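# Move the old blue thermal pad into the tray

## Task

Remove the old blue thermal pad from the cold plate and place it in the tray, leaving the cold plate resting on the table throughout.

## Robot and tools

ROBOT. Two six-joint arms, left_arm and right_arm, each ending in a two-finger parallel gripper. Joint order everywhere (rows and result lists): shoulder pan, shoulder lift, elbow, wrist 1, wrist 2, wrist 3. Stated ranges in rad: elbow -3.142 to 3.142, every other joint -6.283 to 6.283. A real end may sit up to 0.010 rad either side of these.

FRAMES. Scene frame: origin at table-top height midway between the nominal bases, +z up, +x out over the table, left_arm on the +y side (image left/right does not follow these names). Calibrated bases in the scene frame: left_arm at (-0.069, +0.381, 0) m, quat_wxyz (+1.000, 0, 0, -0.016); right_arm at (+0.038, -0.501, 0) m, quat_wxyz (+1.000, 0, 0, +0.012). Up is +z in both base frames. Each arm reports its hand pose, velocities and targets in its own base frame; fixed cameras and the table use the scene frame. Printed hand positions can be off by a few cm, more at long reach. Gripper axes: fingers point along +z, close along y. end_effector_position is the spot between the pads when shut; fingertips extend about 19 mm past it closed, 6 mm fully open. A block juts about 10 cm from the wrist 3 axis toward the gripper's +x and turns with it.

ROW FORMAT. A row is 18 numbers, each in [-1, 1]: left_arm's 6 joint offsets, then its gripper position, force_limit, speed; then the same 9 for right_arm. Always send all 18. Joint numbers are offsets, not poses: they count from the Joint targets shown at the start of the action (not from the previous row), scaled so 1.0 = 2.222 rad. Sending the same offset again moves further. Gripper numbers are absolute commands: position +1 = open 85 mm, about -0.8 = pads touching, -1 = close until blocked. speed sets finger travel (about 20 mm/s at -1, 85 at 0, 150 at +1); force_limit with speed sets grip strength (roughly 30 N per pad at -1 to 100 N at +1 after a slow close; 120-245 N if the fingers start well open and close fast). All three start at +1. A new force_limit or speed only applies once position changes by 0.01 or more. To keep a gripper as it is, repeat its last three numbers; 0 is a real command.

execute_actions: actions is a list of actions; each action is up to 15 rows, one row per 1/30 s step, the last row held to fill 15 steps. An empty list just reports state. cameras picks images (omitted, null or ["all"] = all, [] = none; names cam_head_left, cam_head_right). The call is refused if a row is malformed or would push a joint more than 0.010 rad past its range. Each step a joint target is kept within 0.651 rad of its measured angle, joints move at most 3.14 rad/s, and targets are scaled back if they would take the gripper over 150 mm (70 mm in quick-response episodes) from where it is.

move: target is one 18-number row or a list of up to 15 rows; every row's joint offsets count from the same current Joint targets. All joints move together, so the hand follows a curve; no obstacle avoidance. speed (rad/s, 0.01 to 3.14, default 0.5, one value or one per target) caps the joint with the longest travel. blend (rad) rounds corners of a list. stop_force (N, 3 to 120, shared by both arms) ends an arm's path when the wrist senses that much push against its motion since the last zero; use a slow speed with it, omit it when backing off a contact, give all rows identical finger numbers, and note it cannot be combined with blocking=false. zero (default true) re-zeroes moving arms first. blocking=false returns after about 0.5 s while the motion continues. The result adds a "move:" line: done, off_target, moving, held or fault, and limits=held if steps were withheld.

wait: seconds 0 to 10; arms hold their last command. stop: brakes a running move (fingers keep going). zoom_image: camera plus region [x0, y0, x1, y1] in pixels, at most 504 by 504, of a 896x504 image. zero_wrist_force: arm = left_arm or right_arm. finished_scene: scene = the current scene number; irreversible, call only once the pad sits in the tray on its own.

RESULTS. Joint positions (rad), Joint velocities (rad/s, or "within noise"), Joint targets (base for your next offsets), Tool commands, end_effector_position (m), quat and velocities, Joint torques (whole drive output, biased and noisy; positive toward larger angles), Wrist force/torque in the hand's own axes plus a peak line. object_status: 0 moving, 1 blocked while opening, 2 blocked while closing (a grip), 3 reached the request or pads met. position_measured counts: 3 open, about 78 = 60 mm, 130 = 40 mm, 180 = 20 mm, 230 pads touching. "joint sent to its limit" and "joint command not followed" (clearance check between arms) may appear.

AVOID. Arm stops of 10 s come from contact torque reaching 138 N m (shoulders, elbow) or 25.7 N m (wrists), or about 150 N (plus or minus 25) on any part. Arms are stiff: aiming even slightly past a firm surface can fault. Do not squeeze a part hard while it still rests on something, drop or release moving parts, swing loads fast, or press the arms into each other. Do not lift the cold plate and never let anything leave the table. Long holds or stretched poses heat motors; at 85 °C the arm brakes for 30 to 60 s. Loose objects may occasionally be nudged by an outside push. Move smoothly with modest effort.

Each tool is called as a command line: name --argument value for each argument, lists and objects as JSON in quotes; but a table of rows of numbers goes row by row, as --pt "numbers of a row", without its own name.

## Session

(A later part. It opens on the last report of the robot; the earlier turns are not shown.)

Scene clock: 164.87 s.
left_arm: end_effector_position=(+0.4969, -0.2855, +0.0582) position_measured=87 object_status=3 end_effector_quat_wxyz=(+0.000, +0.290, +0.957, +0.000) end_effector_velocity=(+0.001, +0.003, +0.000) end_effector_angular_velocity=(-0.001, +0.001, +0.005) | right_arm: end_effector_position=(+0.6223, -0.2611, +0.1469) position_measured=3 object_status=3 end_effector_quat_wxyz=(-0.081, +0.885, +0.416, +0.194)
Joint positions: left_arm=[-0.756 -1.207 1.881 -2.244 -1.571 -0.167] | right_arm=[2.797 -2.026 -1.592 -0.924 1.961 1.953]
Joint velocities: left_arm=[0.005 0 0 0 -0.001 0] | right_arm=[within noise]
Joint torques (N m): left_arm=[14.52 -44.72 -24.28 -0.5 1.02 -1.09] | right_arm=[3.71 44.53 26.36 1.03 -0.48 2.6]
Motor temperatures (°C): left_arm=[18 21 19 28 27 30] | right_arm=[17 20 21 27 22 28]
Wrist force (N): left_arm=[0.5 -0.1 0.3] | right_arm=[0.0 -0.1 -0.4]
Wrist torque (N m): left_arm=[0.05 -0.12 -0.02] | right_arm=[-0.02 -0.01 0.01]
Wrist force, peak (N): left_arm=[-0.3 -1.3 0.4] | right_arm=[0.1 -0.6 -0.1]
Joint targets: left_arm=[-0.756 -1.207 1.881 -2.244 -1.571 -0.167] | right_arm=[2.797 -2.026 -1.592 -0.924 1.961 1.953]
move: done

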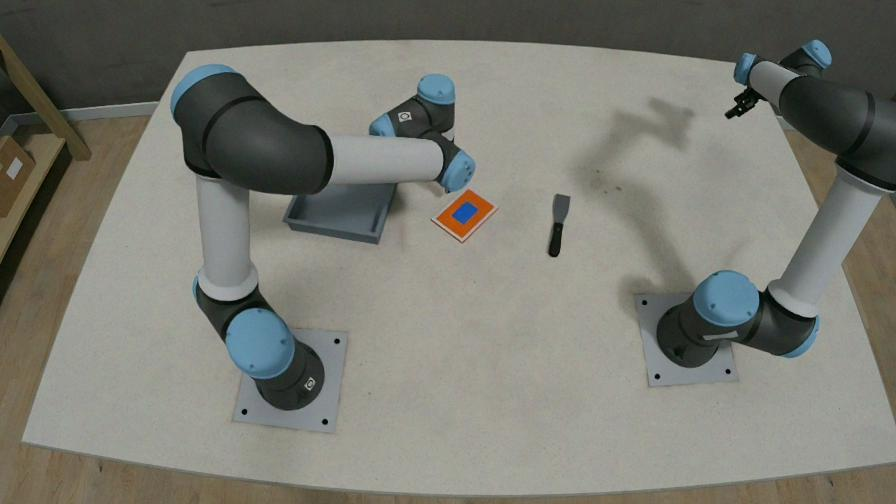

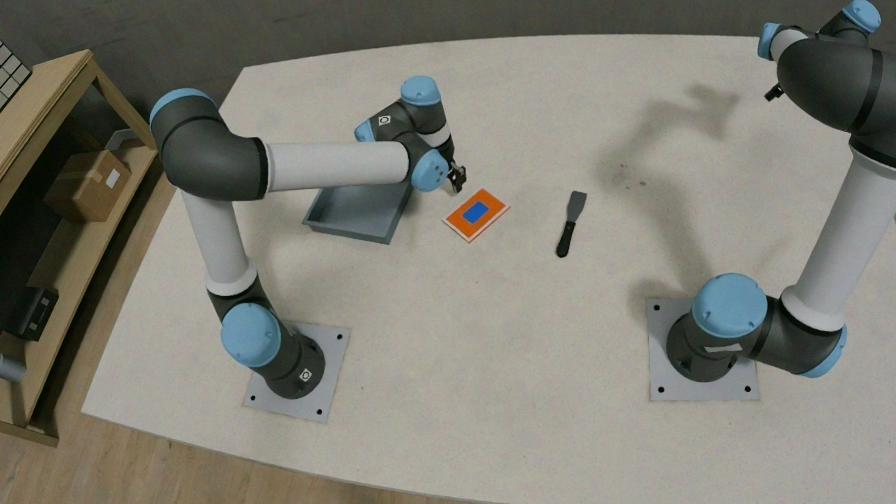

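move --target '[-0.0741,0.0083,0.0135,-0.0221,0,-0.0039,0.033,-1,0,0,0,0,0,0,0,1,1,1]' --speed 0.15

zoom_image --camera "cam_head_right" --region '[440, 180, 520, 245]'

Scene clock: 185.37 s.
left_arm: end_effector_position=(+0.4408, -0.3589, +0.0408) position_measured=125 object_status=3 end_effector_quat_wxyz=(+0.000, +0.364, +0.932, +0.000) | right_arm: end_effector_position=(+0.6223, -0.2611, +0.1469) position_measured=3 object_status=3 end_effector_quat_wxyz=(-0.081, +0.885, +0.416, +0.194)
Joint positions: left_arm=[-0.92 -1.189 1.911 -2.293 -1.571 -0.175] | right_arm=[2.797 -2.026 -1.592 -0.924 1.961 1.953]
Joint velocities: within noise
Joint torques (N m): left_arm=[-12.04 -30.3 -12.85 -5.54 -2.52 -1.69] | right_arm=[3.59 46.12 23.35 1.08 -0.67 2.54]
Motor temperatures (°C): left_arm=[18 21 19 28 27 30] | right_arm=[17 20 21 27 22 28]
Wrist force (N): left_arm=[0.4 -0.2 0.5] | right_arm=[-0.1 -0.3 0.0]
Wrist torque (N m): left_arm=[0.02 -0.09 -0.01] | right_arm=[-0.05 0.02 0.00]
Wrist force, peak (N): left_arm=[0.1 -0.6 0.7] | right_arm=[-0.1 -0.4 -0.7]
Joint targets: left_arm=[-0.920 -1.189 1.911 -2.293 -1.571 -0.175] | right_arm=[2.797 -2.026 -1.592 -0.924 1.961 1.953]
move: done

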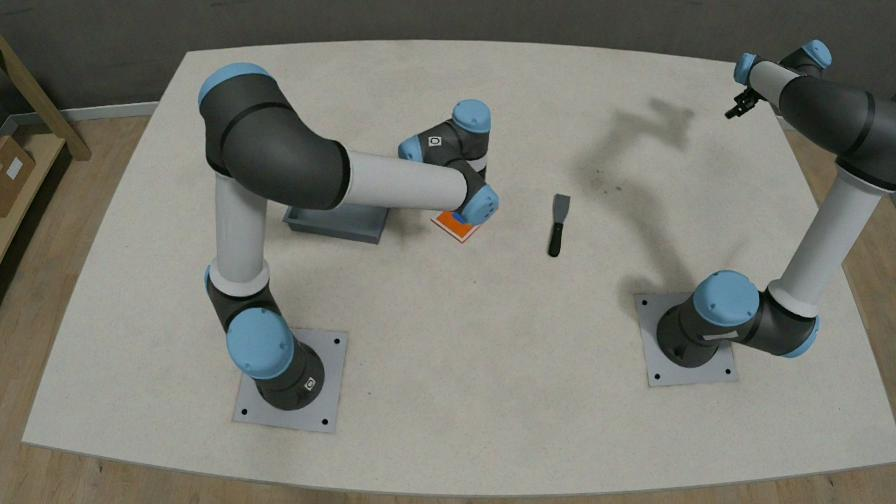

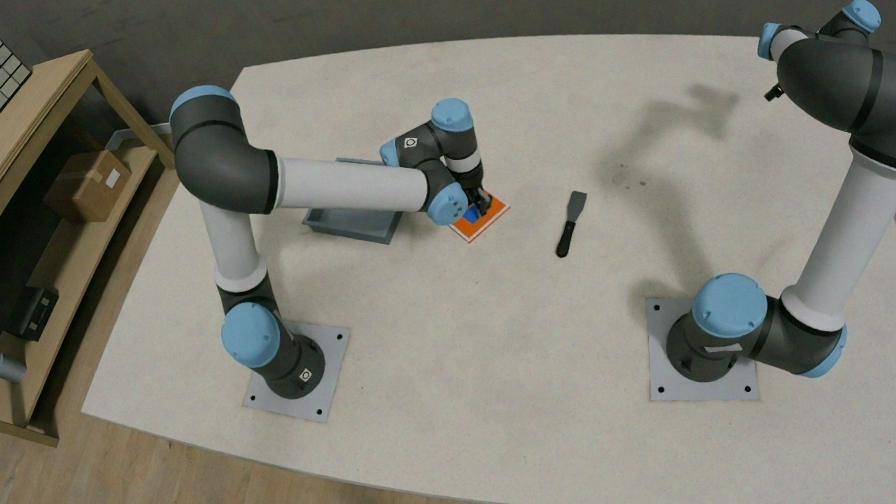

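Scaled by 6.300 from the camera's 896x504 image, which has a finer 1280x720 frame.

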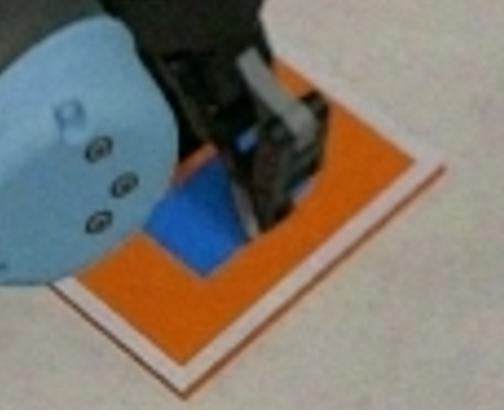

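move --target '[-0.0017,0.0132,0.0066,-0.0198,0,-0.0017,0.033,-1,0,0,0,0,0,0,0,1,1,1]' --speed 0.015 --stop_force 3 --cameras '["cam_head_right"]'

zoom_image --camera "cam_head_right" --region '[440, 180, 520, 245]'

Scene clock: 195.50 s.
left_arm: end_effector_position=(+0.4396, -0.3603, +0.0280) position_measured=125 object_status=3 end_effector_quat_wxyz=(+0.000, +0.364, +0.931, +0.000) | right_arm: end_effector_position=(+0.6223, -0.2611, +0.1469) position_measured=3 object_status=3 end_effector_quat_wxyz=(-0.081, +0.885, +0.416, +0.194)
Joint positions: left_arm=[-0.923 -1.167 1.921 -2.325 -1.571 -0.178] | right_arm=[2.797 -2.026 -1.592 -0.924 1.961 1.953]
Joint velocities: within noise
Joint torques (N m): left_arm=[-3.06 -46.68 -24.51 -0.39 -2.77 1.39] | right_arm=[3.52 46.69 22.83 0.97 -0.61 2.68]
Motor temperatures (°C): left_arm=[18 21 19 28 27 30] | right_arm=[17 20 21 27 22 28]
Wrist force (N): left_arm=[-0.1 0.4 -2.2] | right_arm=[0.0 -0.1 -0.2]
Wrist torque (N m): left_arm=[-0.06 -0.05 -0.01] | right_arm=[-0.02 0.00 0.01]
Wrist force, peak (N): left_arm=[1.7 0.9 -7.3] | right_arm=[0.0 -0.6 -0.3]
Joint targets: left_arm=[-0.923 -1.167 1.921 -2.325 -1.571 -0.178] | right_arm=[2.797 -2.026 -1.592 -0.924 1.961 1.953]
move: contact (left_arm); left_arm: the wrist 1 is farthest, 0.012 rad from its target
Images, in order (width x height): cam_head_right 896x504.

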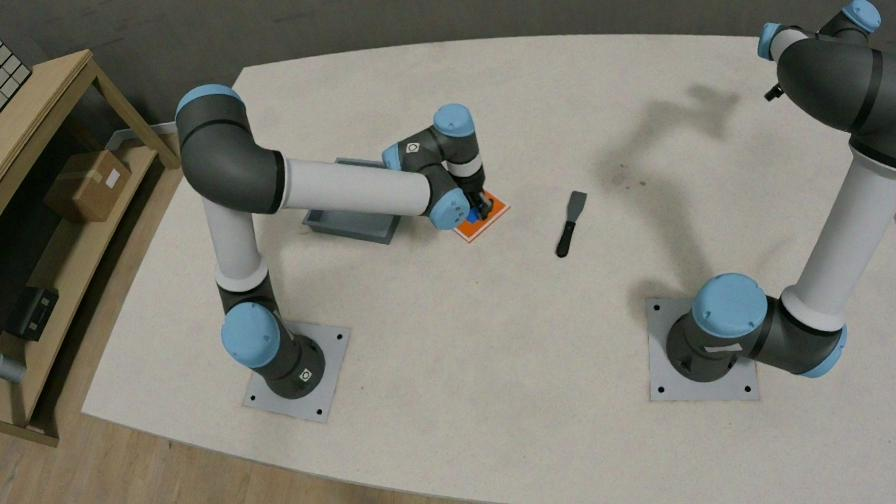

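Scaled by 6.300 from the camera's 896x504 image, which has a finer 1280x720 frame.

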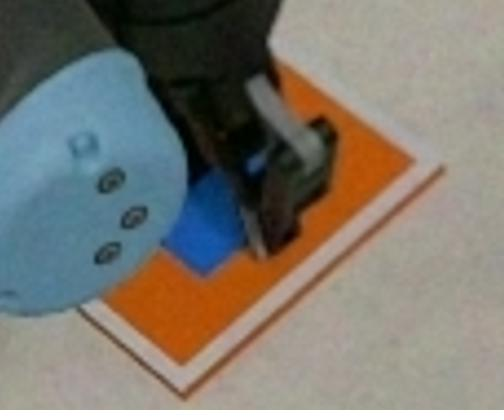

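move --target '[0,-0.0066,-0.0033,0.0099,0,0,0.033,-1,0,0,0,0,0,0,0,1,1,1]' --speed 0.1 --cameras '[]'

Scene clock: 218.13 s.
left_arm: end_effector_position=(+0.4397, -0.3604, +0.0366) position_measured=125 object_status=3 end_effector_quat_wxyz=(+0.000, +0.364, +0.931, +0.000) | right_arm: end_effector_position=(+0.6223, -0.2611, +0.1469) position_measured=3 object_status=3 end_effector_quat_wxyz=(-0.081, +0.885, +0.416, +0.194)
Joint positions: left_arm=[-0.923 -1.182 1.914 -2.304 -1.571 -0.178] | right_arm=[2.797 -2.026 -1.592 -0.924 1.961 1.953]
Joint velocities: within noise
Joint torques (N m): left_arm=[10.37 -45.98 -24.73 -0.09 -2.71 1.62] | right_arm=[2.75 46.11 22.03 1.02 -0.69 2.55]
Motor temperatures (°C): left_arm=[18 21 19 28 27 30] | right_arm=[17 20 21 27 22 28]
Wrist force (N): left_arm=[0.1 -0.3 0.4] | right_arm=[0.0 -0.3 -0.5]
Wrist torque (N m): left_arm=[0.01 -0.06 -0.02] | right_arm=[-0.05 0.00 0.01]
Wrist force, peak (N): left_arm=[0.4 0.6 -2.4] | right_arm=[-0.2 -0.6 -0.5]
Joint targets: left_arm=[-0.923 -1.182 1.914 -2.303 -1.571 -0.178] | right_arm=[2.797 -2.026 -1.592 -0.924 1.961 1.953]
move: done
No camera images: "cameras" was empty.

execute_actions --actions '[[[0.00225,0.0002,-0.0003,0,0,0.00225,0.2,-0.5,-0.5,0,0,0,0,0,0,1,1,1]]]' --cameras '[]'

move --target '[0,0.011,0.0055,-0.0165,0,0,0.2,-0.5,-0.5,0,0,0,0,0,0,1,1,1]' --speed 0.015 --stop_force 3 --cameras '["cam_head_right"]'

zoom_image --camera "cam_head_right" --region '[440, 180, 520, 245]'

Scene clock: 224.20 s.
left_arm: end_effector_position=(+0.4416, -0.3584, +0.0367) position_measured=104 object_status=3 end_effector_quat_wxyz=(+0.000, +0.364, +0.931, +0.000) | right_arm: end_effector_position=(+0.6223, -0.2611, +0.1469) position_measured=3 object_status=3 end_effector_quat_wxyz=(-0.081, +0.885, +0.416, +0.194)
Joint positions: left_arm=[-0.918 -1.182 1.913 -2.303 -1.571 -0.173] | right_arm=[2.797 -2.026 -1.592 -0.924 1.961 1.953]
Joint velocities: within noise
Joint torques (N m): left_arm=[12.29 -30.66 -24.97 -1.15 -2.88 1.74] | right_arm=[4.18 46.08 19.68 1.13 -0.52 2.36]
Motor temperatures (°C): left_arm=[18 21 19 28 27 30] | right_arm=[17 20 21 27 22 28]
Wrist force (N): left_arm=[0.2 0.0 0.4] | right_arm=[0.1 -0.2 -0.1]
Wrist torque (N m): left_arm=[0.05 -0.08 -0.01] | right_arm=[-0.04 -0.02 0.01]
Wrist force, peak (N): left_arm=[0.3 -1.0 0.2] | right_arm=[-0.2 -0.5 -0.3]
Joint targets: left_arm=[-0.918 -1.182 1.913 -2.303 -1.571 -0.173] | right_arm=[2.797 -2.026 -1.592 -0.924 1.961 1.953]
Step readings (joint positions of left_arm | right_arm):
0: [-0.923 -1.182 1.914 -2.303 -1.571 -0.178] | [2.797 -2.026 -1.592 -0.924 1.961 1.953]
1: [-0.923 -1.182 1.914 -2.303 -1.571 -0.178] | [2.797 -2.026 -1.592 -0.924 1.961 1.953]
2: [-0.923 -1.182 1.914 -2.303 -1.571 -0.178] | [2.797 -2.026 -1.592 -0.924 1.961 1.953]
4: [-0.921 -1.182 1.914 -2.303 -1.571 -0.176] | [2.797 -2.026 -1.592 -0.924 1.961 1.953]
8: [-0.919 -1.182 1.914 -2.303 -1.571 -0.174] | [2.797 -2.026 -1.592 -0.924 1.961 1.953]
15: [-0.918 -1.182 1.913 -2.303 -1.571 -0.173] | [2.797 -2.026 -1.592 -0.924 1.961 1.953]
No camera images: "cameras" was empty.

Scene clock: 227.50 s.
left_arm: end_effector_position=(+0.4415, -0.3583, +0.0247) position_measured=104 object_status=3 end_effector_quat_wxyz=(+0.000, +0.364, +0.931, +0.000) | right_arm: end_effector_position=(+0.6223, -0.2611, +0.1469) position_measured=3 object_status=3 end_effector_quat_wxyz=(-0.081, +0.885, +0.416, +0.194)
Joint positions: left_arm=[-0.918 -1.161 1.923 -2.333 -1.571 -0.173] | right_arm=[2.797 -2.026 -1.592 -0.924 1.961 1.953]
Joint velocities: within noise
Joint torques (N m): left_arm=[10.71 -45.9 -22.91 -0.58 -2.77 1.68] | right_arm=[1.83 44.69 21.13 0.91 -0.38 2.61]
Motor temperatures (°C): left_arm=[18 21 19 28 27 30] | right_arm=[17 20 21 27 22 28]
Wrist force (N): left_arm=[0.2 -0.1 -3.2] | right_arm=[0.0 -0.4 -0.2]
Wrist torque (N m): left_arm=[-0.04 -0.06 -0.02] | right_arm=[-0.06 -0.01 0.00]
Wrist force, peak (N): left_arm=[5.9 -0.2 -14.1] | right_arm=[-0.2 -0.4 -0.5]
Joint targets: left_arm=[-0.918 -1.161 1.923 -2.333 -1.571 -0.173] | right_arm=[2.797 -2.026 -1.592 -0.924 1.961 1.953]
move: contact (left_arm)
Images, in order (width x height): cam_head_right 896x504.

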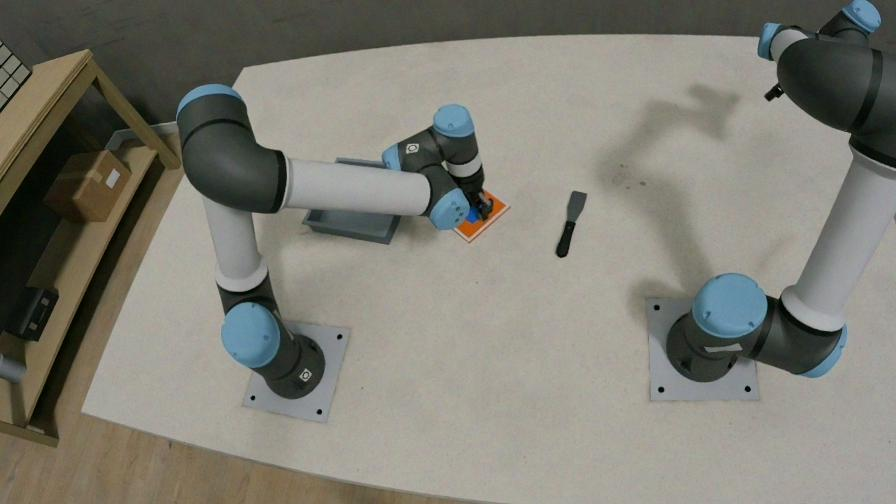

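Scaled by 6.300 from the camera's 896x504 image, which has a finer 1280x720 frame.

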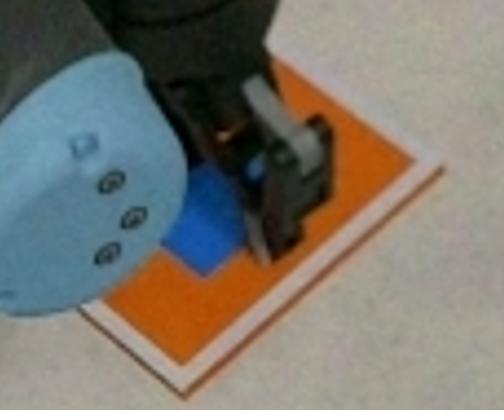

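move --target '[0,-0.0012,-0.0006,0.0018,0,0,0.2,-0.5,-0.5,0,0,0,0,0,0,1,1,1]' --speed 0.02 --cameras '[]'

execute_actions --actions '[[[0,0,0,0,0,0,-1,-0.5,-1,0,0,0,0,0,0,1,1,1]],[[0,0,0,0,0,0,-1,-0.5,-1,0,0,0,0,0,0,1,1,1]]]' --cameras '["cam_head_right"]'

zoom_image --camera "cam_head_right" --region '[440, 180, 520, 245]'

Scene clock: 234.20 s.
left_arm: end_effector_position=(+0.4416, -0.3583, +0.0262) position_measured=104 object_status=3 end_effector_quat_wxyz=(+0.000, +0.364, +0.931, +0.000) | right_arm: end_effector_position=(+0.6223, -0.2611, +0.1469) position_measured=3 object_status=3 end_effector_quat_wxyz=(-0.081, +0.885, +0.416, +0.194)
Joint positions: left_arm=[-0.918 -1.164 1.922 -2.33 -1.571 -0.173] | right_arm=[2.797 -2.026 -1.592 -0.924 1.961 1.953]
Joint velocities: within noise
Joint torques (N m): left_arm=[2.81 -47.29 -24.03 -0.27 -2.74 1.65] | right_arm=[3.76 46.84 19.71 1.14 -0.51 2.63]
Motor temperatures (°C): left_arm=[18 21 19 28 27 30] | right_arm=[17 20 21 27 22 28]
Wrist force (N): left_arm=[0.1 -0.1 0.4] | right_arm=[0.2 -0.2 -0.2]
Wrist torque (N m): left_arm=[0.03 -0.06 -0.01] | right_arm=[-0.03 -0.03 0.01]
Wrist force, peak (N): left_arm=[0.3 -0.4 -3.4] | right_arm=[-0.2 -0.7 -0.3]
Joint targets: left_arm=[-0.918 -1.164 1.922 -2.329 -1.571 -0.173] | right_arm=[2.797 -2.026 -1.592 -0.924 1.961 1.953]
move: done
No camera images: "cameras" was empty.

Scene clock: 235.83 s.
left_arm: end_effector_position=(+0.4416, -0.3584, +0.0264) position_measured=168 object_status=0 end_effector_quat_wxyz=(+0.000, +0.364, +0.931, +0.000) | right_arm: end_effector_position=(+0.6223, -0.2611, +0.1469) position_measured=3 object_status=3 end_effector_quat_wxyz=(-0.081, +0.885, +0.416, +0.194)
Joint positions: left_arm=[-0.918 -1.164 1.922 -2.329 -1.571 -0.173] | right_arm=[2.797 -2.026 -1.592 -0.924 1.961 1.953]
Joint velocities: within noise
Joint torques (N m): left_arm=[2.69 7.42 8.95 1.74 -2.7 1.51] | right_arm=[3.89 45.22 20.58 0.8 -0.65 2.42]
Motor temperatures (°C): left_arm=[18 21 19 28 27 30] | right_arm=[17 20 21 27 22 28]
Wrist force (N): left_arm=[4.3 2.4 -71.0] | right_arm=[0.0 -0.2 0.0]
Wrist torque (N m): left_arm=[-0.16 -0.03 -0.05] | right_arm=[-0.03 0.00 0.00]
Wrist force, peak (N): left_arm=[4.9 3.5 -71.9] | right_arm=[-0.2 -0.1 -0.5]
Joint targets: left_arm=[-0.918 -1.164 1.922 -2.329 -1.571 -0.173] | right_arm=[2.797 -2.026 -1.592 -0.924 1.961 1.953]
Step readings (joint positions of left_arm | right_arm):
0: [-0.918 -1.164 1.922 -2.330 -1.571 -0.173] | [2.797 -2.026 -1.592 -0.924 1.961 1.953]
1: [-0.918 -1.164 1.922 -2.330 -1.571 -0.173] | [2.797 -2.026 -1.592 -0.924 1.961 1.953]
2: [-0.918 -1.164 1.922 -2.330 -1.571 -0.173] | [2.797 -2.026 -1.592 -0.924 1.961 1.953]
4: [-0.918 -1.164 1.922 -2.329 -1.571 -0.173] | [2.797 -2.026 -1.592 -0.924 1.961 1.953]
8: [-0.918 -1.164 1.922 -2.329 -1.571 -0.173] | [2.797 -2.026 -1.592 -0.924 1.961 1.953]
15: [-0.918 -1.164 1.922 -2.329 -1.571 -0.173] | [2.797 -2.026 -1.592 -0.924 1.961 1.953]
16: [-0.918 -1.164 1.922 -2.329 -1.571 -0.173] | [2.797 -2.026 -1.592 -0.924 1.961 1.953]
17: [-0.918 -1.164 1.922 -2.329 -1.571 -0.173] | [2.797 -2.026 -1.592 -0.924 1.961 1.953]
19: [-0.918 -1.164 1.922 -2.329 -1.571 -0.173] | [2.797 -2.026 -1.592 -0.924 1.961 1.953]
23: [-0.918 -1.164 1.922 -2.329 -1.571 -0.173] | [2.797 -2.026 -1.592 -0.924 1.961 1.953]
30: [-0.918 -1.164 1.922 -2.329 -1.571 -0.173] | [2.797 -2.026 -1.592 -0.924 1.961 1.953]
Images, in order (width x height): cam_head_right 896x504.

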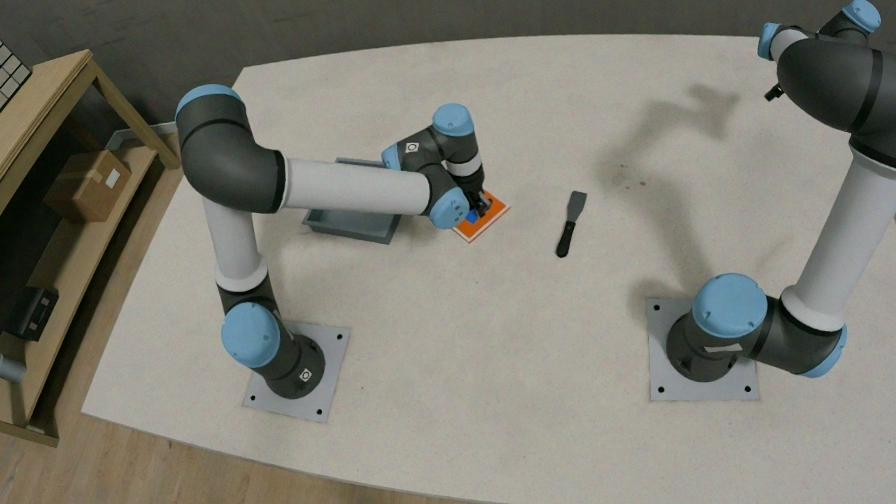

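Scaled by 6.300 from the camera's 896x504 image, which has a finer 1280x720 frame.

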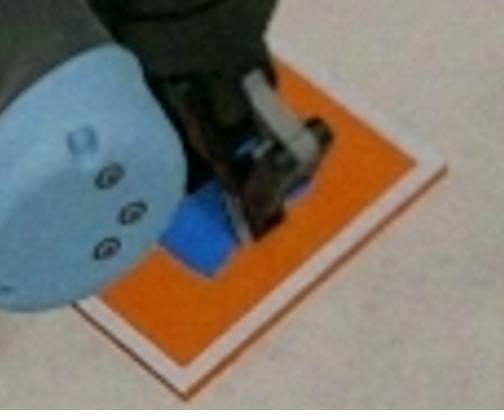

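move --target '[0,-0.022,-0.011,0.033,0,0,-1,-0.5,-1,0,0,0,0,0,0,1,1,1]' --speed 0.15 --cameras '[]'

move --target '[0.25,-0.06,0,0,0,0,1,0,0,0,0,0,0,0,0,1,1,1]' --speed 0.5

zoom_image --camera "cam_head_right" --region '[440, 180, 520, 245]'

zoom_image --camera "cam_head_left" --region '[420, 170, 600, 270]'

Scene clock: 250.27 s.
left_arm: end_effector_position=(+0.4414, -0.3581, +0.0557) position_measured=230 object_status=3 end_effector_quat_wxyz=(+0.000, +0.364, +0.931, +0.000) | right_arm: end_effector_position=(+0.6223, -0.2611, +0.1469) position_measured=3 object_status=3 end_effector_quat_wxyz=(-0.081, +0.885, +0.416, +0.194)
Joint positions: left_arm=[-0.918 -1.213 1.898 -2.256 -1.571 -0.173] | right_arm=[2.797 -2.026 -1.592 -0.924 1.961 1.953]
Joint velocities: within noise
Joint torques (N m): left_arm=[-11.11 -47.19 -25.01 -0.51 -2.76 1.15] | right_arm=[2.77 45.87 19.5 0.98 -0.37 2.52]
Motor temperatures (°C): left_arm=[18 21 19 28 27 30] | right_arm=[17 20 21 27 22 28]
Wrist force (N): left_arm=[0.1 -0.3 0.3] | right_arm=[0.1 0.0 -0.4]
Wrist torque (N m): left_arm=[0.03 -0.07 -0.02] | right_arm=[-0.01 -0.01 0.00]
Wrist force, peak (N): left_arm=[4.0 2.6 -78.7] | right_arm=[-0.2 -0.4 -0.7]
Joint targets: left_arm=[-0.918 -1.213 1.898 -2.256 -1.571 -0.173] | right_arm=[2.797 -2.026 -1.592 -0.924 1.961 1.953]
move: done
No camera images: "cameras" was empty.

Scene clock: 252.13 s.
left_arm: end_effector_position=(+0.5725, -0.0750, +0.1300) position_measured=3 object_status=3 end_effector_quat_wxyz=(+0.064, +0.095, +0.993, -0.018) | right_arm: end_effector_position=(+0.6223, -0.2611, +0.1469) position_measured=3 object_status=3 end_effector_quat_wxyz=(-0.081, +0.885, +0.416, +0.194)
Joint positions: left_arm=[-0.363 -1.346 1.898 -2.256 -1.571 -0.173] | right_arm=[2.797 -2.026 -1.592 -0.924 1.961 1.953]
Joint velocities: within noise
Joint torques (N m): left_arm=[13.17 -43.74 -24.42 -1.2 -1.16 1.31] | right_arm=[3.5 45.81 18.31 1.11 -0.75 2.53]
Motor temperatures (°C): left_arm=[18 21 19 28 27 30] | right_arm=[17 20 21 27 22 28]
Wrist force (N): left_arm=[0.1 -0.1 0.2] | right_arm=[0.0 0.0 -0.3]
Wrist torque (N m): left_arm=[0.05 -0.08 -0.02] | right_arm=[0.00 0.01 0.00]
Wrist force, peak (N): left_arm=[-0.1 -1.9 0.8] | right_arm=[0.0 -0.5 -0.4]
Joint targets: left_arm=[-0.363 -1.346 1.898 -2.256 -1.571 -0.173] | right_arm=[2.797 -2.026 -1.592 -0.924 1.961 1.953]
move: done

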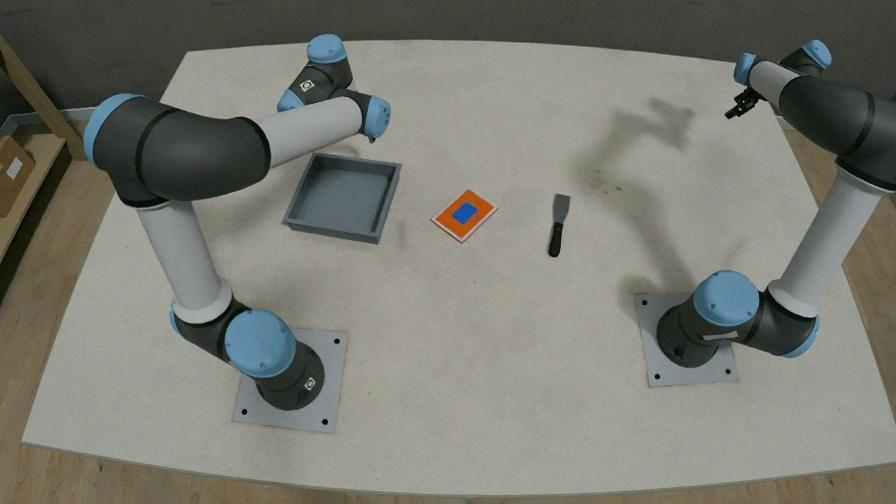

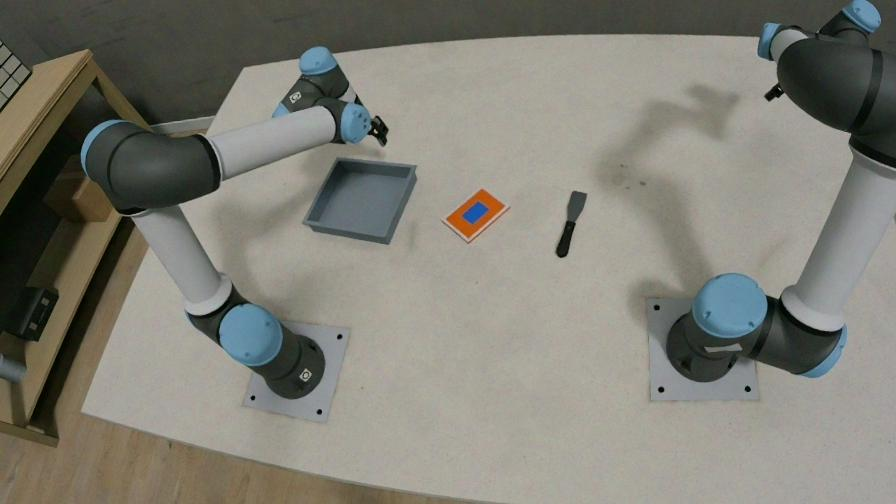

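Scaled by 6.300 from the camera's 896x504 image, which has a finer 1280x720 frame.

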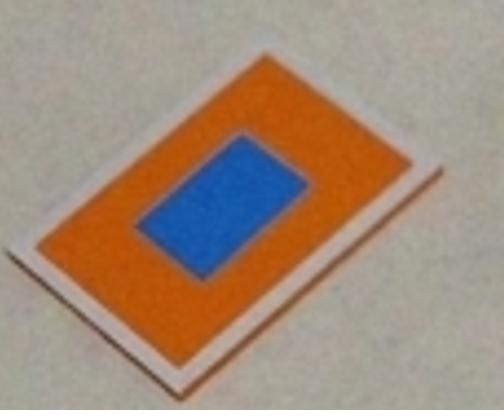

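Scaled by 2.800 from the camera's 896x504 image, which has a finer 1280x720 frame.

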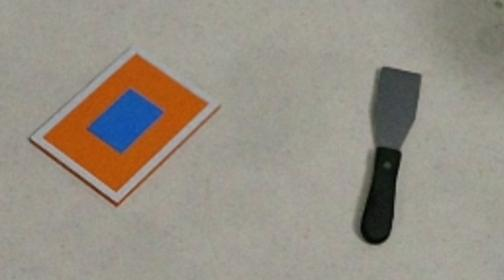

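move --target '[0,0,0,0,0,0,1,0,0,0.6922,0.3132,-0.2979,-0.0923,-0.1755,-0.2561,0.4,0,0]' --speed 0.9

zoom_image --camera "cam_head_left" --region '[480, 160, 640, 270]'

zoom_image --camera "cam_head_right" --region '[480, 160, 640, 270]'

Scene clock: 282.07 s.
left_arm: end_effector_position=(+0.5725, -0.0748, +0.1300) position_measured=3 object_status=3 end_effector_quat_wxyz=(+0.064, +0.094, +0.993, -0.018) | right_arm: end_effector_position=(+0.2540, +0.2787, +0.1503) position_measured=78 object_status=3 end_effector_quat_wxyz=(+0.000, +0.095, +0.995, +0.000)
Joint positions: left_arm=[-0.363 -1.346 1.898 -2.256 -1.571 -0.173] | right_arm=[4.335 -1.33 -2.254 -1.129 1.571 1.384]
Joint velocities: within noise
Joint torques (N m): left_arm=[9.25 -36.66 -19.1 -5.19 1.99 0.48] | right_arm=[7.03 19.79 16.94 -0.01 -1.83 -2.92]
Motor temperatures (°C): left_arm=[18 21 19 28 27 30] | right_arm=[17 20 21 27 22 28]
Wrist force (N): left_arm=[0.3 -0.3 0.3] | right_arm=[-0.5 -0.4 0.7]
Wrist torque (N m): left_arm=[0.03 -0.10 -0.03] | right_arm=[-0.08 -0.01 0.13]
Wrist force, peak (N): left_arm=[0.5 -0.6 0.7] | right_arm=[-2.4 1.4 -0.9]
Joint targets: left_arm=[-0.363 -1.346 1.898 -2.256 -1.571 -0.173] | right_arm=[4.335 -1.330 -2.254 -1.129 1.571 1.383]
move: done

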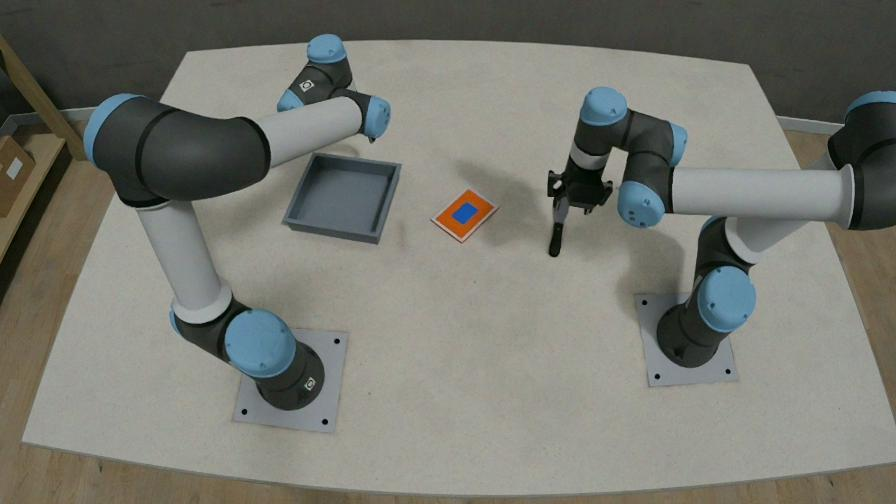

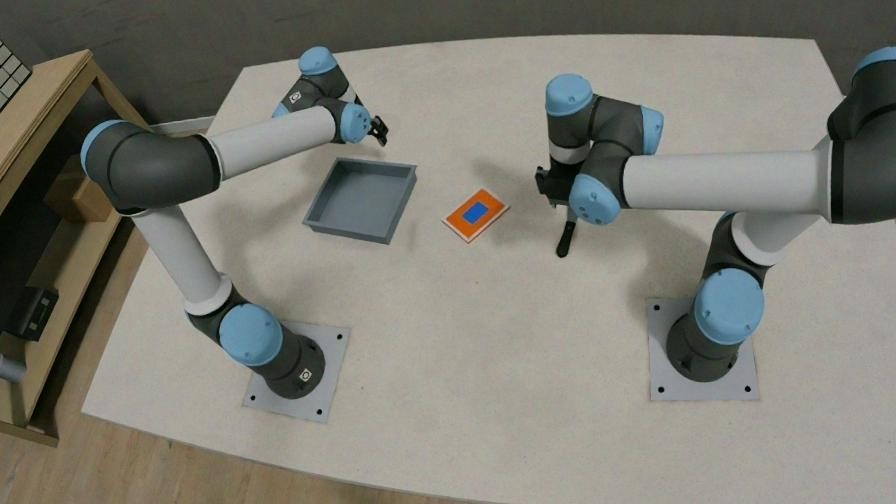

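Scaled by 3.150 from the camera's 896x504 image, which has a finer 1280x720 frame.

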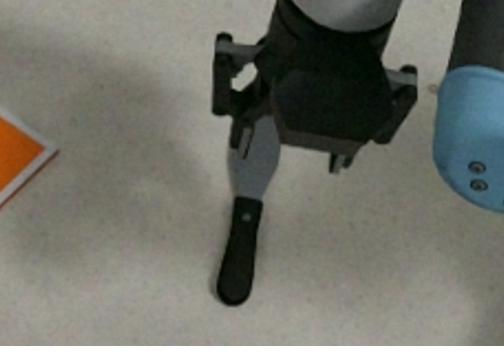

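Scaled by 3.150 from the camera's 896x504 image, which has a finer 1280x720 frame.

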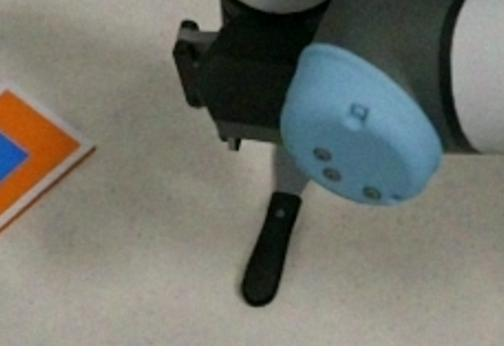

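move --target '[0,0,0,0,0,0,1,0,0,0.0024,-0.094,-0.0484,0.1425,0,0.0027,0.4,0,0]' --speed 0.4 --cameras '["cam_head_left"]'

zoom_image --camera "cam_head_left" --region '[500, 180, 620, 265]'

Scene clock: 292.00 s.
left_arm: end_effector_position=(+0.5725, -0.0748, +0.1300) position_measured=3 object_status=3 end_effector_quat_wxyz=(+0.064, +0.094, +0.993, -0.018) | right_arm: end_effector_position=(+0.2589, +0.2968, +0.0605) position_measured=78 object_status=3 end_effector_quat_wxyz=(+0.000, +0.095, +0.995, +0.000)
Joint positions: left_arm=[-0.363 -1.346 1.898 -2.256 -1.571 -0.173] | right_arm=[4.34 -1.539 -2.361 -0.813 1.571 1.389]
Joint velocities: within noise
Joint torques (N m): left_arm=[8.47 -36.12 -22.11 -4.79 1.91 0.16] | right_arm=[5.86 4.71 10.8 5.44 -1.41 2.95]
Motor temperatures (°C): left_arm=[18 21 19 28 27 30] | right_arm=[17 20 21 27 22 28]
Wrist force (N): left_arm=[0.3 -0.5 0.1] | right_arm=[-0.5 -0.2 0.7]
Wrist torque (N m): left_arm=[-0.01 -0.10 -0.02] | right_arm=[-0.07 0.00 0.13]
Wrist force, peak (N): left_arm=[0.3 -0.7 0.6] | right_arm=[-0.4 -0.5 1.5]
Joint targets: left_arm=[-0.363 -1.346 1.898 -2.256 -1.571 -0.173] | right_arm=[4.340 -1.539 -2.361 -0.813 1.571 1.389]
move: done
Images, in order (width x height): cam_head_left 896x504.

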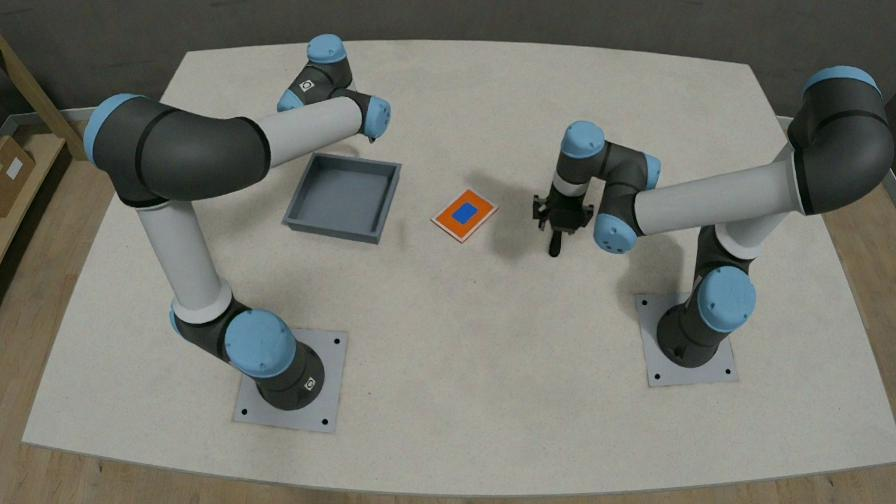

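Scaled by 4.200 from the camera's 896x504 image, which has a finer 1280x720 frame.

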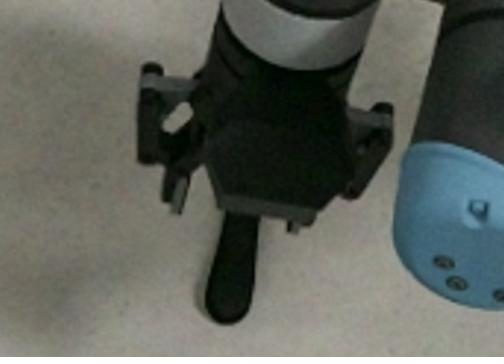

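move --target '[0,0,0,0,0,0,1,0,0,0,-0.0421,-0.0199,0.062,0,0,0.4,0,0]' --speed 0.07 --stop_force 5 --cameras '["cam_head_left"]'

zoom_image --camera "cam_head_left" --region '[500, 180, 620, 265]'

Scene clock: 301.30 s.
left_arm: end_effector_position=(+0.5725, -0.0748, +0.1300) position_measured=3 object_status=3 end_effector_quat_wxyz=(+0.064, +0.094, +0.993, -0.018) | right_arm: end_effector_position=(+0.2589, +0.2968, +0.0232) position_measured=78 object_status=3 end_effector_quat_wxyz=(+0.000, +0.095, +0.995, +0.000)
Joint positions: left_arm=[-0.363 -1.346 1.898 -2.256 -1.571 -0.173] | right_arm=[4.34 -1.633 -2.406 -0.675 1.571 1.389]
Joint velocities: within noise
Joint torques (N m): left_arm=[6.51 -34.62 -22.09 -4.57 1.85 -0.02] | right_arm=[4.72 8.04 9.7 5.5 -1.14 2.87]
Motor temperatures (°C): left_arm=[18 21 19 28 27 30] | right_arm=[17 20 21 27 22 28]
Wrist force (N): left_arm=[0.3 -0.2 0.0] | right_arm=[-0.3 -0.3 0.4]
Wrist torque (N m): left_arm=[0.03 -0.10 -0.02] | right_arm=[-0.07 -0.02 0.13]
Wrist force, peak (N): left_arm=[0.4 -0.6 0.6] | right_arm=[-0.7 -0.8 0.8]
Joint targets: left_arm=[-0.363 -1.346 1.898 -2.256 -1.571 -0.173] | right_arm=[4.340 -1.633 -2.406 -0.675 1.571 1.389]
move: done
Images, in order (width x height): cam_head_left 896x504.

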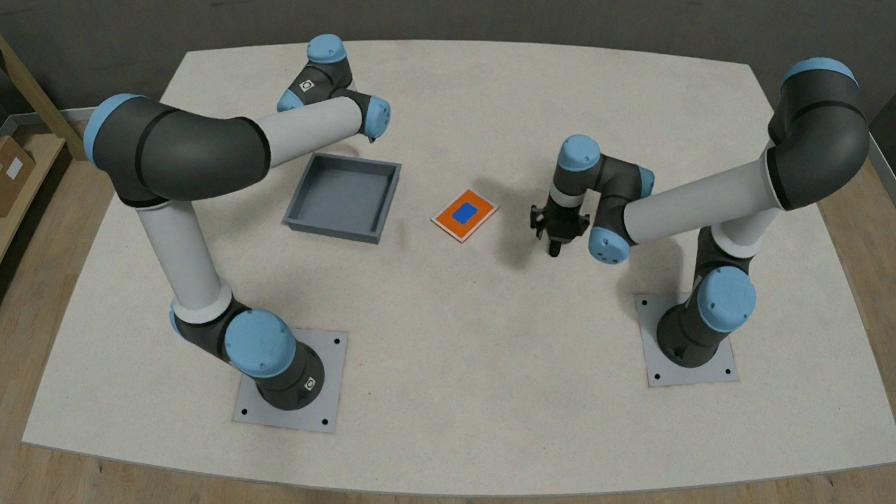

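Scaled by 4.200 from the camera's 896x504 image, which has a finer 1280x720 frame.

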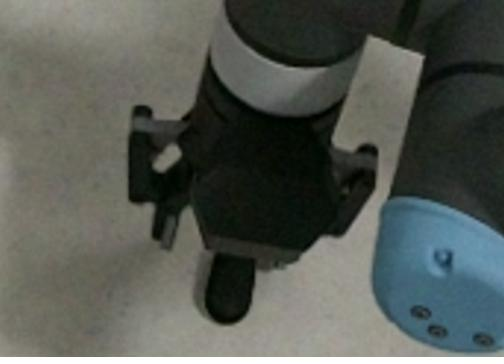

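execute_actions --actions '[[[0,0,0,0,0,0,1,0,0,-0.0068,0,0,0,0,-0.0068,0.4,0,0]],[[0,0,0,0,0,0,1,0,0,0,0,0,0,0,0,-1,-0.2,-1]],[[0,0,0,0,0,0,1,0,0,0,0,0,0,0,0,-1,-0.2,-1]],[[0,0,0,0,0,0,1,0,0,0,0,0,0,0,0,-1,-0.2,-1]],[[0,0,0,0,0,0,1,0,0,0,0,0,0,0,0,-1,-0.2,-1]]]' --cameras '["cam_head_left", "cam_head_right"]'

zoom_image --camera "cam_head_left" --region '[500, 160, 620, 265]'

Scene clock: 309.73 s.
left_arm: end_effector_position=(+0.5725, -0.0748, +0.1300) position_measured=3 object_status=3 end_effector_quat_wxyz=(+0.064, +0.094, +0.993, -0.018) | right_arm: end_effector_position=(+0.2634, +0.2929, +0.0232) position_measured=175 object_status=0 end_effector_quat_wxyz=(+0.000, +0.095, +0.995, +0.000)
Joint positions: left_arm=[-0.363 -1.346 1.898 -2.256 -1.571 -0.173] | right_arm=[4.325 -1.633 -2.406 -0.675 1.571 1.374]
Joint velocities: within noise
Joint torques (N m): left_arm=[6.77 -31.02 -24.63 -4.35 1.91 0.09] | right_arm=[-5.2 16.72 18.64 3.85 -0.85 -2.75]
Motor temperatures (°C): left_arm=[18 21 19 28 27 30] | right_arm=[17 20 21 27 22 28]
Wrist force (N): left_arm=[0.1 -0.3 0.2] | right_arm=[-0.1 -5.3 -11.4]
Wrist torque (N m): left_arm=[0.02 -0.08 -0.02] | right_arm=[0.07 0.00 0.17]
Wrist force, peak (N): left_arm=[0.4 -0.7 0.5] | right_arm=[-0.3 -5.4 -11.6]
Joint targets: left_arm=[-0.363 -1.346 1.898 -2.256 -1.571 -0.173] | right_arm=[4.325 -1.633 -2.406 -0.675 1.571 1.374]
Step readings (joint positions of left_arm | right_arm):
0: [-0.363 -1.346 1.898 -2.256 -1.571 -0.173] | [4.340 -1.633 -2.406 -0.675 1.571 1.389]
1: [-0.363 -1.346 1.898 -2.256 -1.571 -0.173] | [4.340 -1.633 -2.406 -0.675 1.571 1.389]
2: [-0.363 -1.346 1.898 -2.256 -1.571 -0.173] | [4.340 -1.633 -2.406 -0.675 1.571 1.389]
4: [-0.363 -1.346 1.898 -2.256 -1.571 -0.173] | [4.335 -1.633 -2.406 -0.675 1.571 1.384]
8: [-0.363 -1.346 1.898 -2.256 -1.571 -0.173] | [4.329 -1.633 -2.406 -0.675 1.571 1.378]
15: [-0.363 -1.346 1.898 -2.256 -1.571 -0.173] | [4.326 -1.633 -2.406 -0.675 1.571 1.375]
16: [-0.363 -1.346 1.898 -2.256 -1.571 -0.173] | [4.326 -1.633 -2.406 -0.675 1.571 1.375]
17: [-0.363 -1.346 1.898 -2.256 -1.571 -0.173] | [4.326 -1.633 -2.406 -0.675 1.571 1.375]
19: [-0.363 -1.346 1.898 -2.256 -1.571 -0.173] | [4.326 -1.633 -2.406 -0.675 1.571 1.375]
23: [-0.363 -1.346 1.898 -2.256 -1.571 -0.173] | [4.325 -1.633 -2.406 -0.675 1.571 1.374]
30: [-0.363 -1.346 1.898 -2.256 -1.571 -0.173] | [4.325 -1.633 -2.406 -0.675 1.571 1.374]
31: [-0.363 -1.346 1.898 -2.256 -1.571 -0.173] | [4.325 -1.633 -2.406 -0.675 1.571 1.374]
32: [-0.363 -1.346 1.898 -2.256 -1.571 -0.173] | [4.325 -1.633 -2.406 -0.675 1.571 1.374]
34: [-0.363 -1.346 1.898 -2.256 -1.571 -0.173] | [4.325 -1.633 -2.406 -0.675 1.571 1.374]
38: [-0.363 -1.346 1.898 -2.256 -1.571 -0.173] | [4.325 -1.633 -2.406 -0.675 1.571 1.374]
45: [-0.363 -1.346 1.898 -2.256 -1.571 -0.173] | [4.325 -1.633 -2.406 -0.675 1.571 1.374]
46: [-0.363 -1.346 1.898 -2.256 -1.571 -0.173] | [4.325 -1.633 -2.406 -0.675 1.571 1.374]
47: [-0.363 -1.346 1.898 -2.256 -1.571 -0.173] | [4.325 -1.633 -2.406 -0.675 1.571 1.374]
49: [-0.363 -1.346 1.898 -2.256 -1.571 -0.173] | [4.325 -1.633 -2.406 -0.675 1.571 1.374]
53: [-0.363 -1.346 1.898 -2.256 -1.571 -0.173] | [4.325 -1.633 -2.406 -0.675 1.571 1.374]
60: [-0.363 -1.346 1.898 -2.256 -1.571 -0.173] | [4.325 -1.633 -2.406 -0.675 1.571 1.374]
61: [-0.363 -1.346 1.898 -2.256 -1.571 -0.173] | [4.325 -1.633 -2.406 -0.675 1.571 1.374]
62: [-0.363 -1.346 1.898 -2.256 -1.571 -0.173] | [4.325 -1.633 -2.406 -0.675 1.571 1.374]
64: [-0.363 -1.346 1.898 -2.256 -1.571 -0.173] | [4.325 -1.633 -2.406 -0.675 1.571 1.374]
68: [-0.363 -1.346 1.898 -2.256 -1.571 -0.173] | [4.325 -1.633 -2.406 -0.675 1.571 1.374]
75: [-0.363 -1.346 1.898 -2.256 -1.571 -0.173] | [4.325 -1.633 -2.406 -0.675 1.571 1.374]

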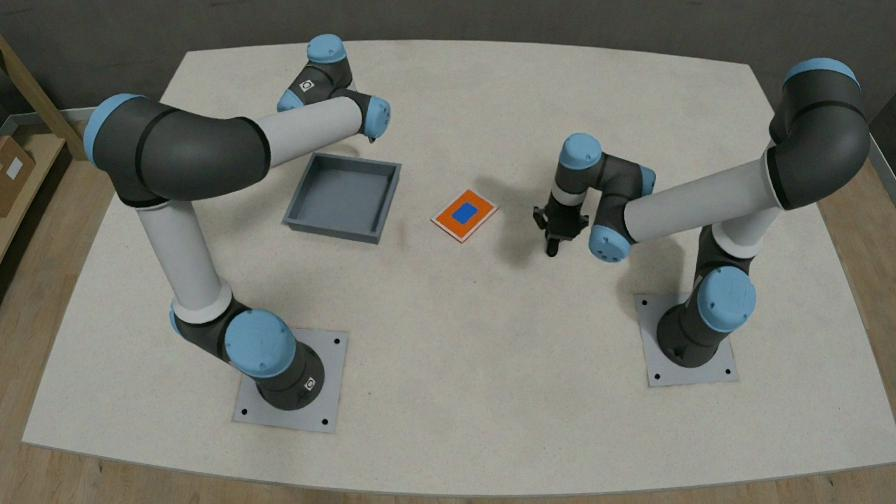

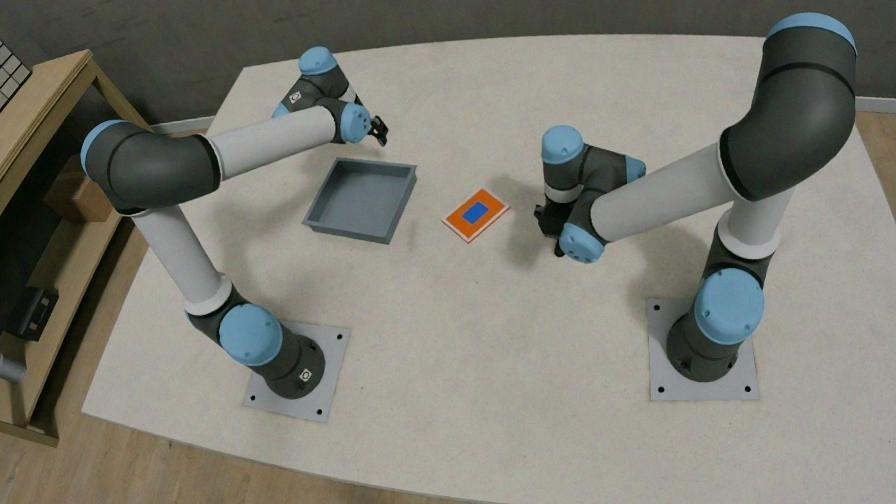

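Scaled by 4.200 from the camera's 896x504 image, which has a finer 1280x720 frame.

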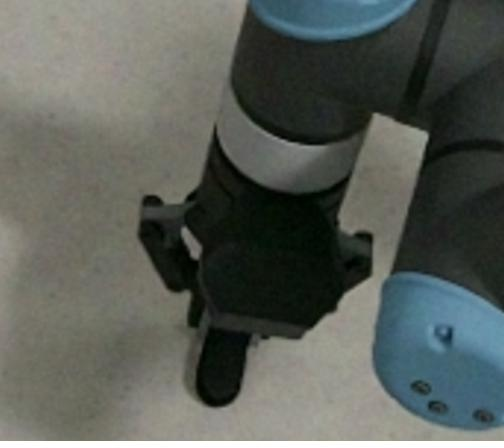

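move --target '[0,0,0,0,0,0,1,0,0,0,0.1082,0.0764,-0.1846,0,0,-1,-0.2,-1]' --speed 0.25 --cameras '["cam_head_left", "cam_head_right"]'

zoom_image --camera "cam_head_left" --region '[480, 90, 640, 240]'

zoom_image --camera "cam_head_right" --region '[480, 90, 640, 240]'

Scene clock: 317.43 s.
left_arm: end_effector_position=(+0.5725, -0.0748, +0.1300) position_measured=3 object_status=3 end_effector_quat_wxyz=(+0.064, +0.094, +0.993, -0.018) | right_arm: end_effector_position=(+0.2634, +0.2930, +0.1402) position_measured=175 object_status=2 end_effector_quat_wxyz=(+0.000, +0.095, +0.995, +0.000)
Joint positions: left_arm=[-0.363 -1.346 1.898 -2.256 -1.571 -0.173] | right_arm=[4.325 -1.393 -2.236 -1.085 1.571 1.374]
Joint velocities: within noise
Joint torques (N m): left_arm=[5.63 -29.15 -25.85 -3.85 2.02 -0.18] | right_arm=[3.7 24.92 35.86 -0.14 -0.58 -2.93]
Motor temperatures (°C): left_arm=[18 21 19 28 27 30] | right_arm=[17 20 21 27 22 28]
Wrist force (N): left_arm=[0.1 -0.2 0.4] | right_arm=[-0.3 -0.3 1.1]
Wrist torque (N m): left_arm=[0.04 -0.08 -0.02] | right_arm=[-0.08 -0.03 0.13]
Wrist force, peak (N): left_arm=[0.4 -0.6 0.6] | right_arm=[0.0 -5.6 -11.7]
Joint targets: left_arm=[-0.363 -1.346 1.898 -2.256 -1.571 -0.173] | right_arm=[4.325 -1.392 -2.236 -1.085 1.571 1.374]
move: done

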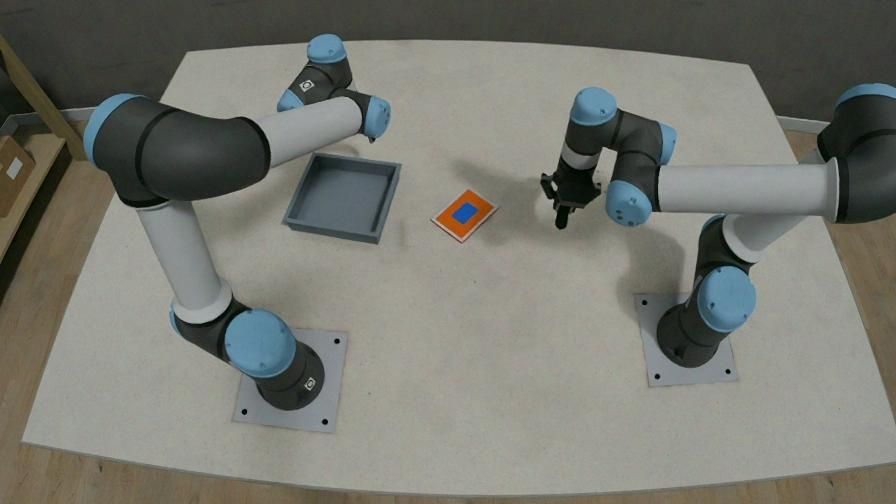

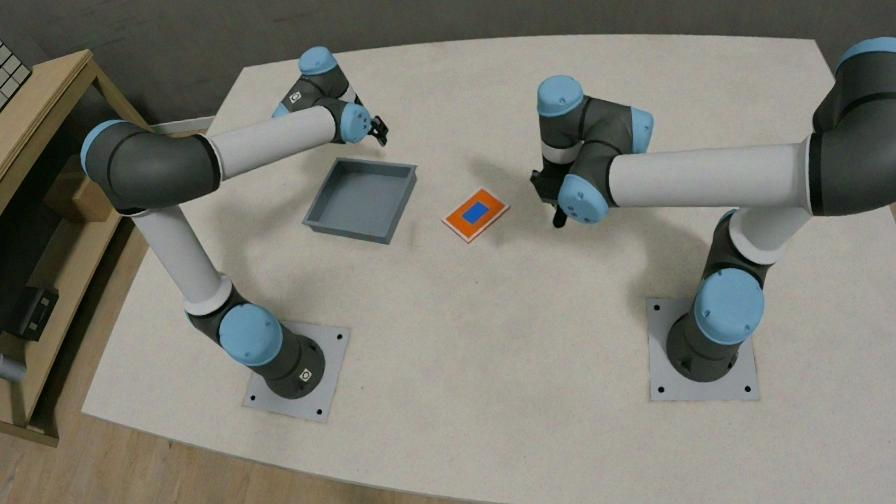

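Scaled by 3.150 from the camera's 896x504 image, which has a finer 1280x720 frame.

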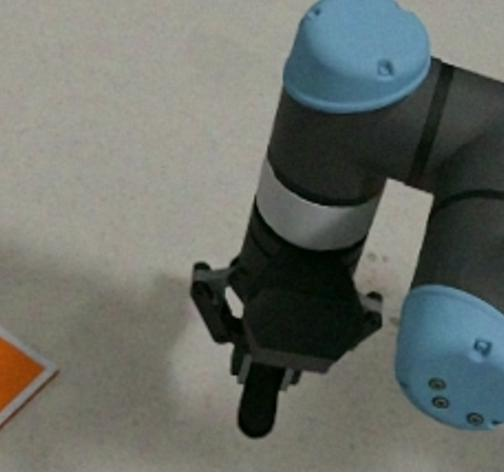

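Scaled by 3.150 from the camera's 896x504 image, which has a finer 1280x720 frame.

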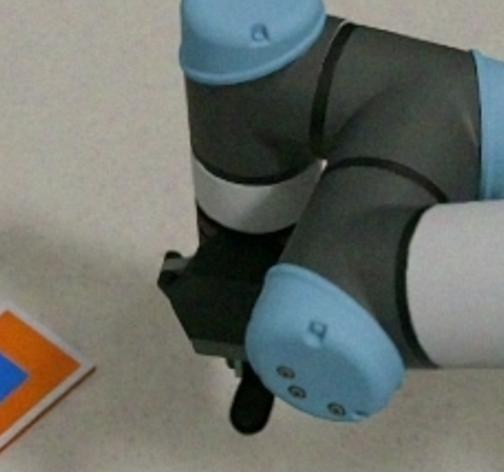

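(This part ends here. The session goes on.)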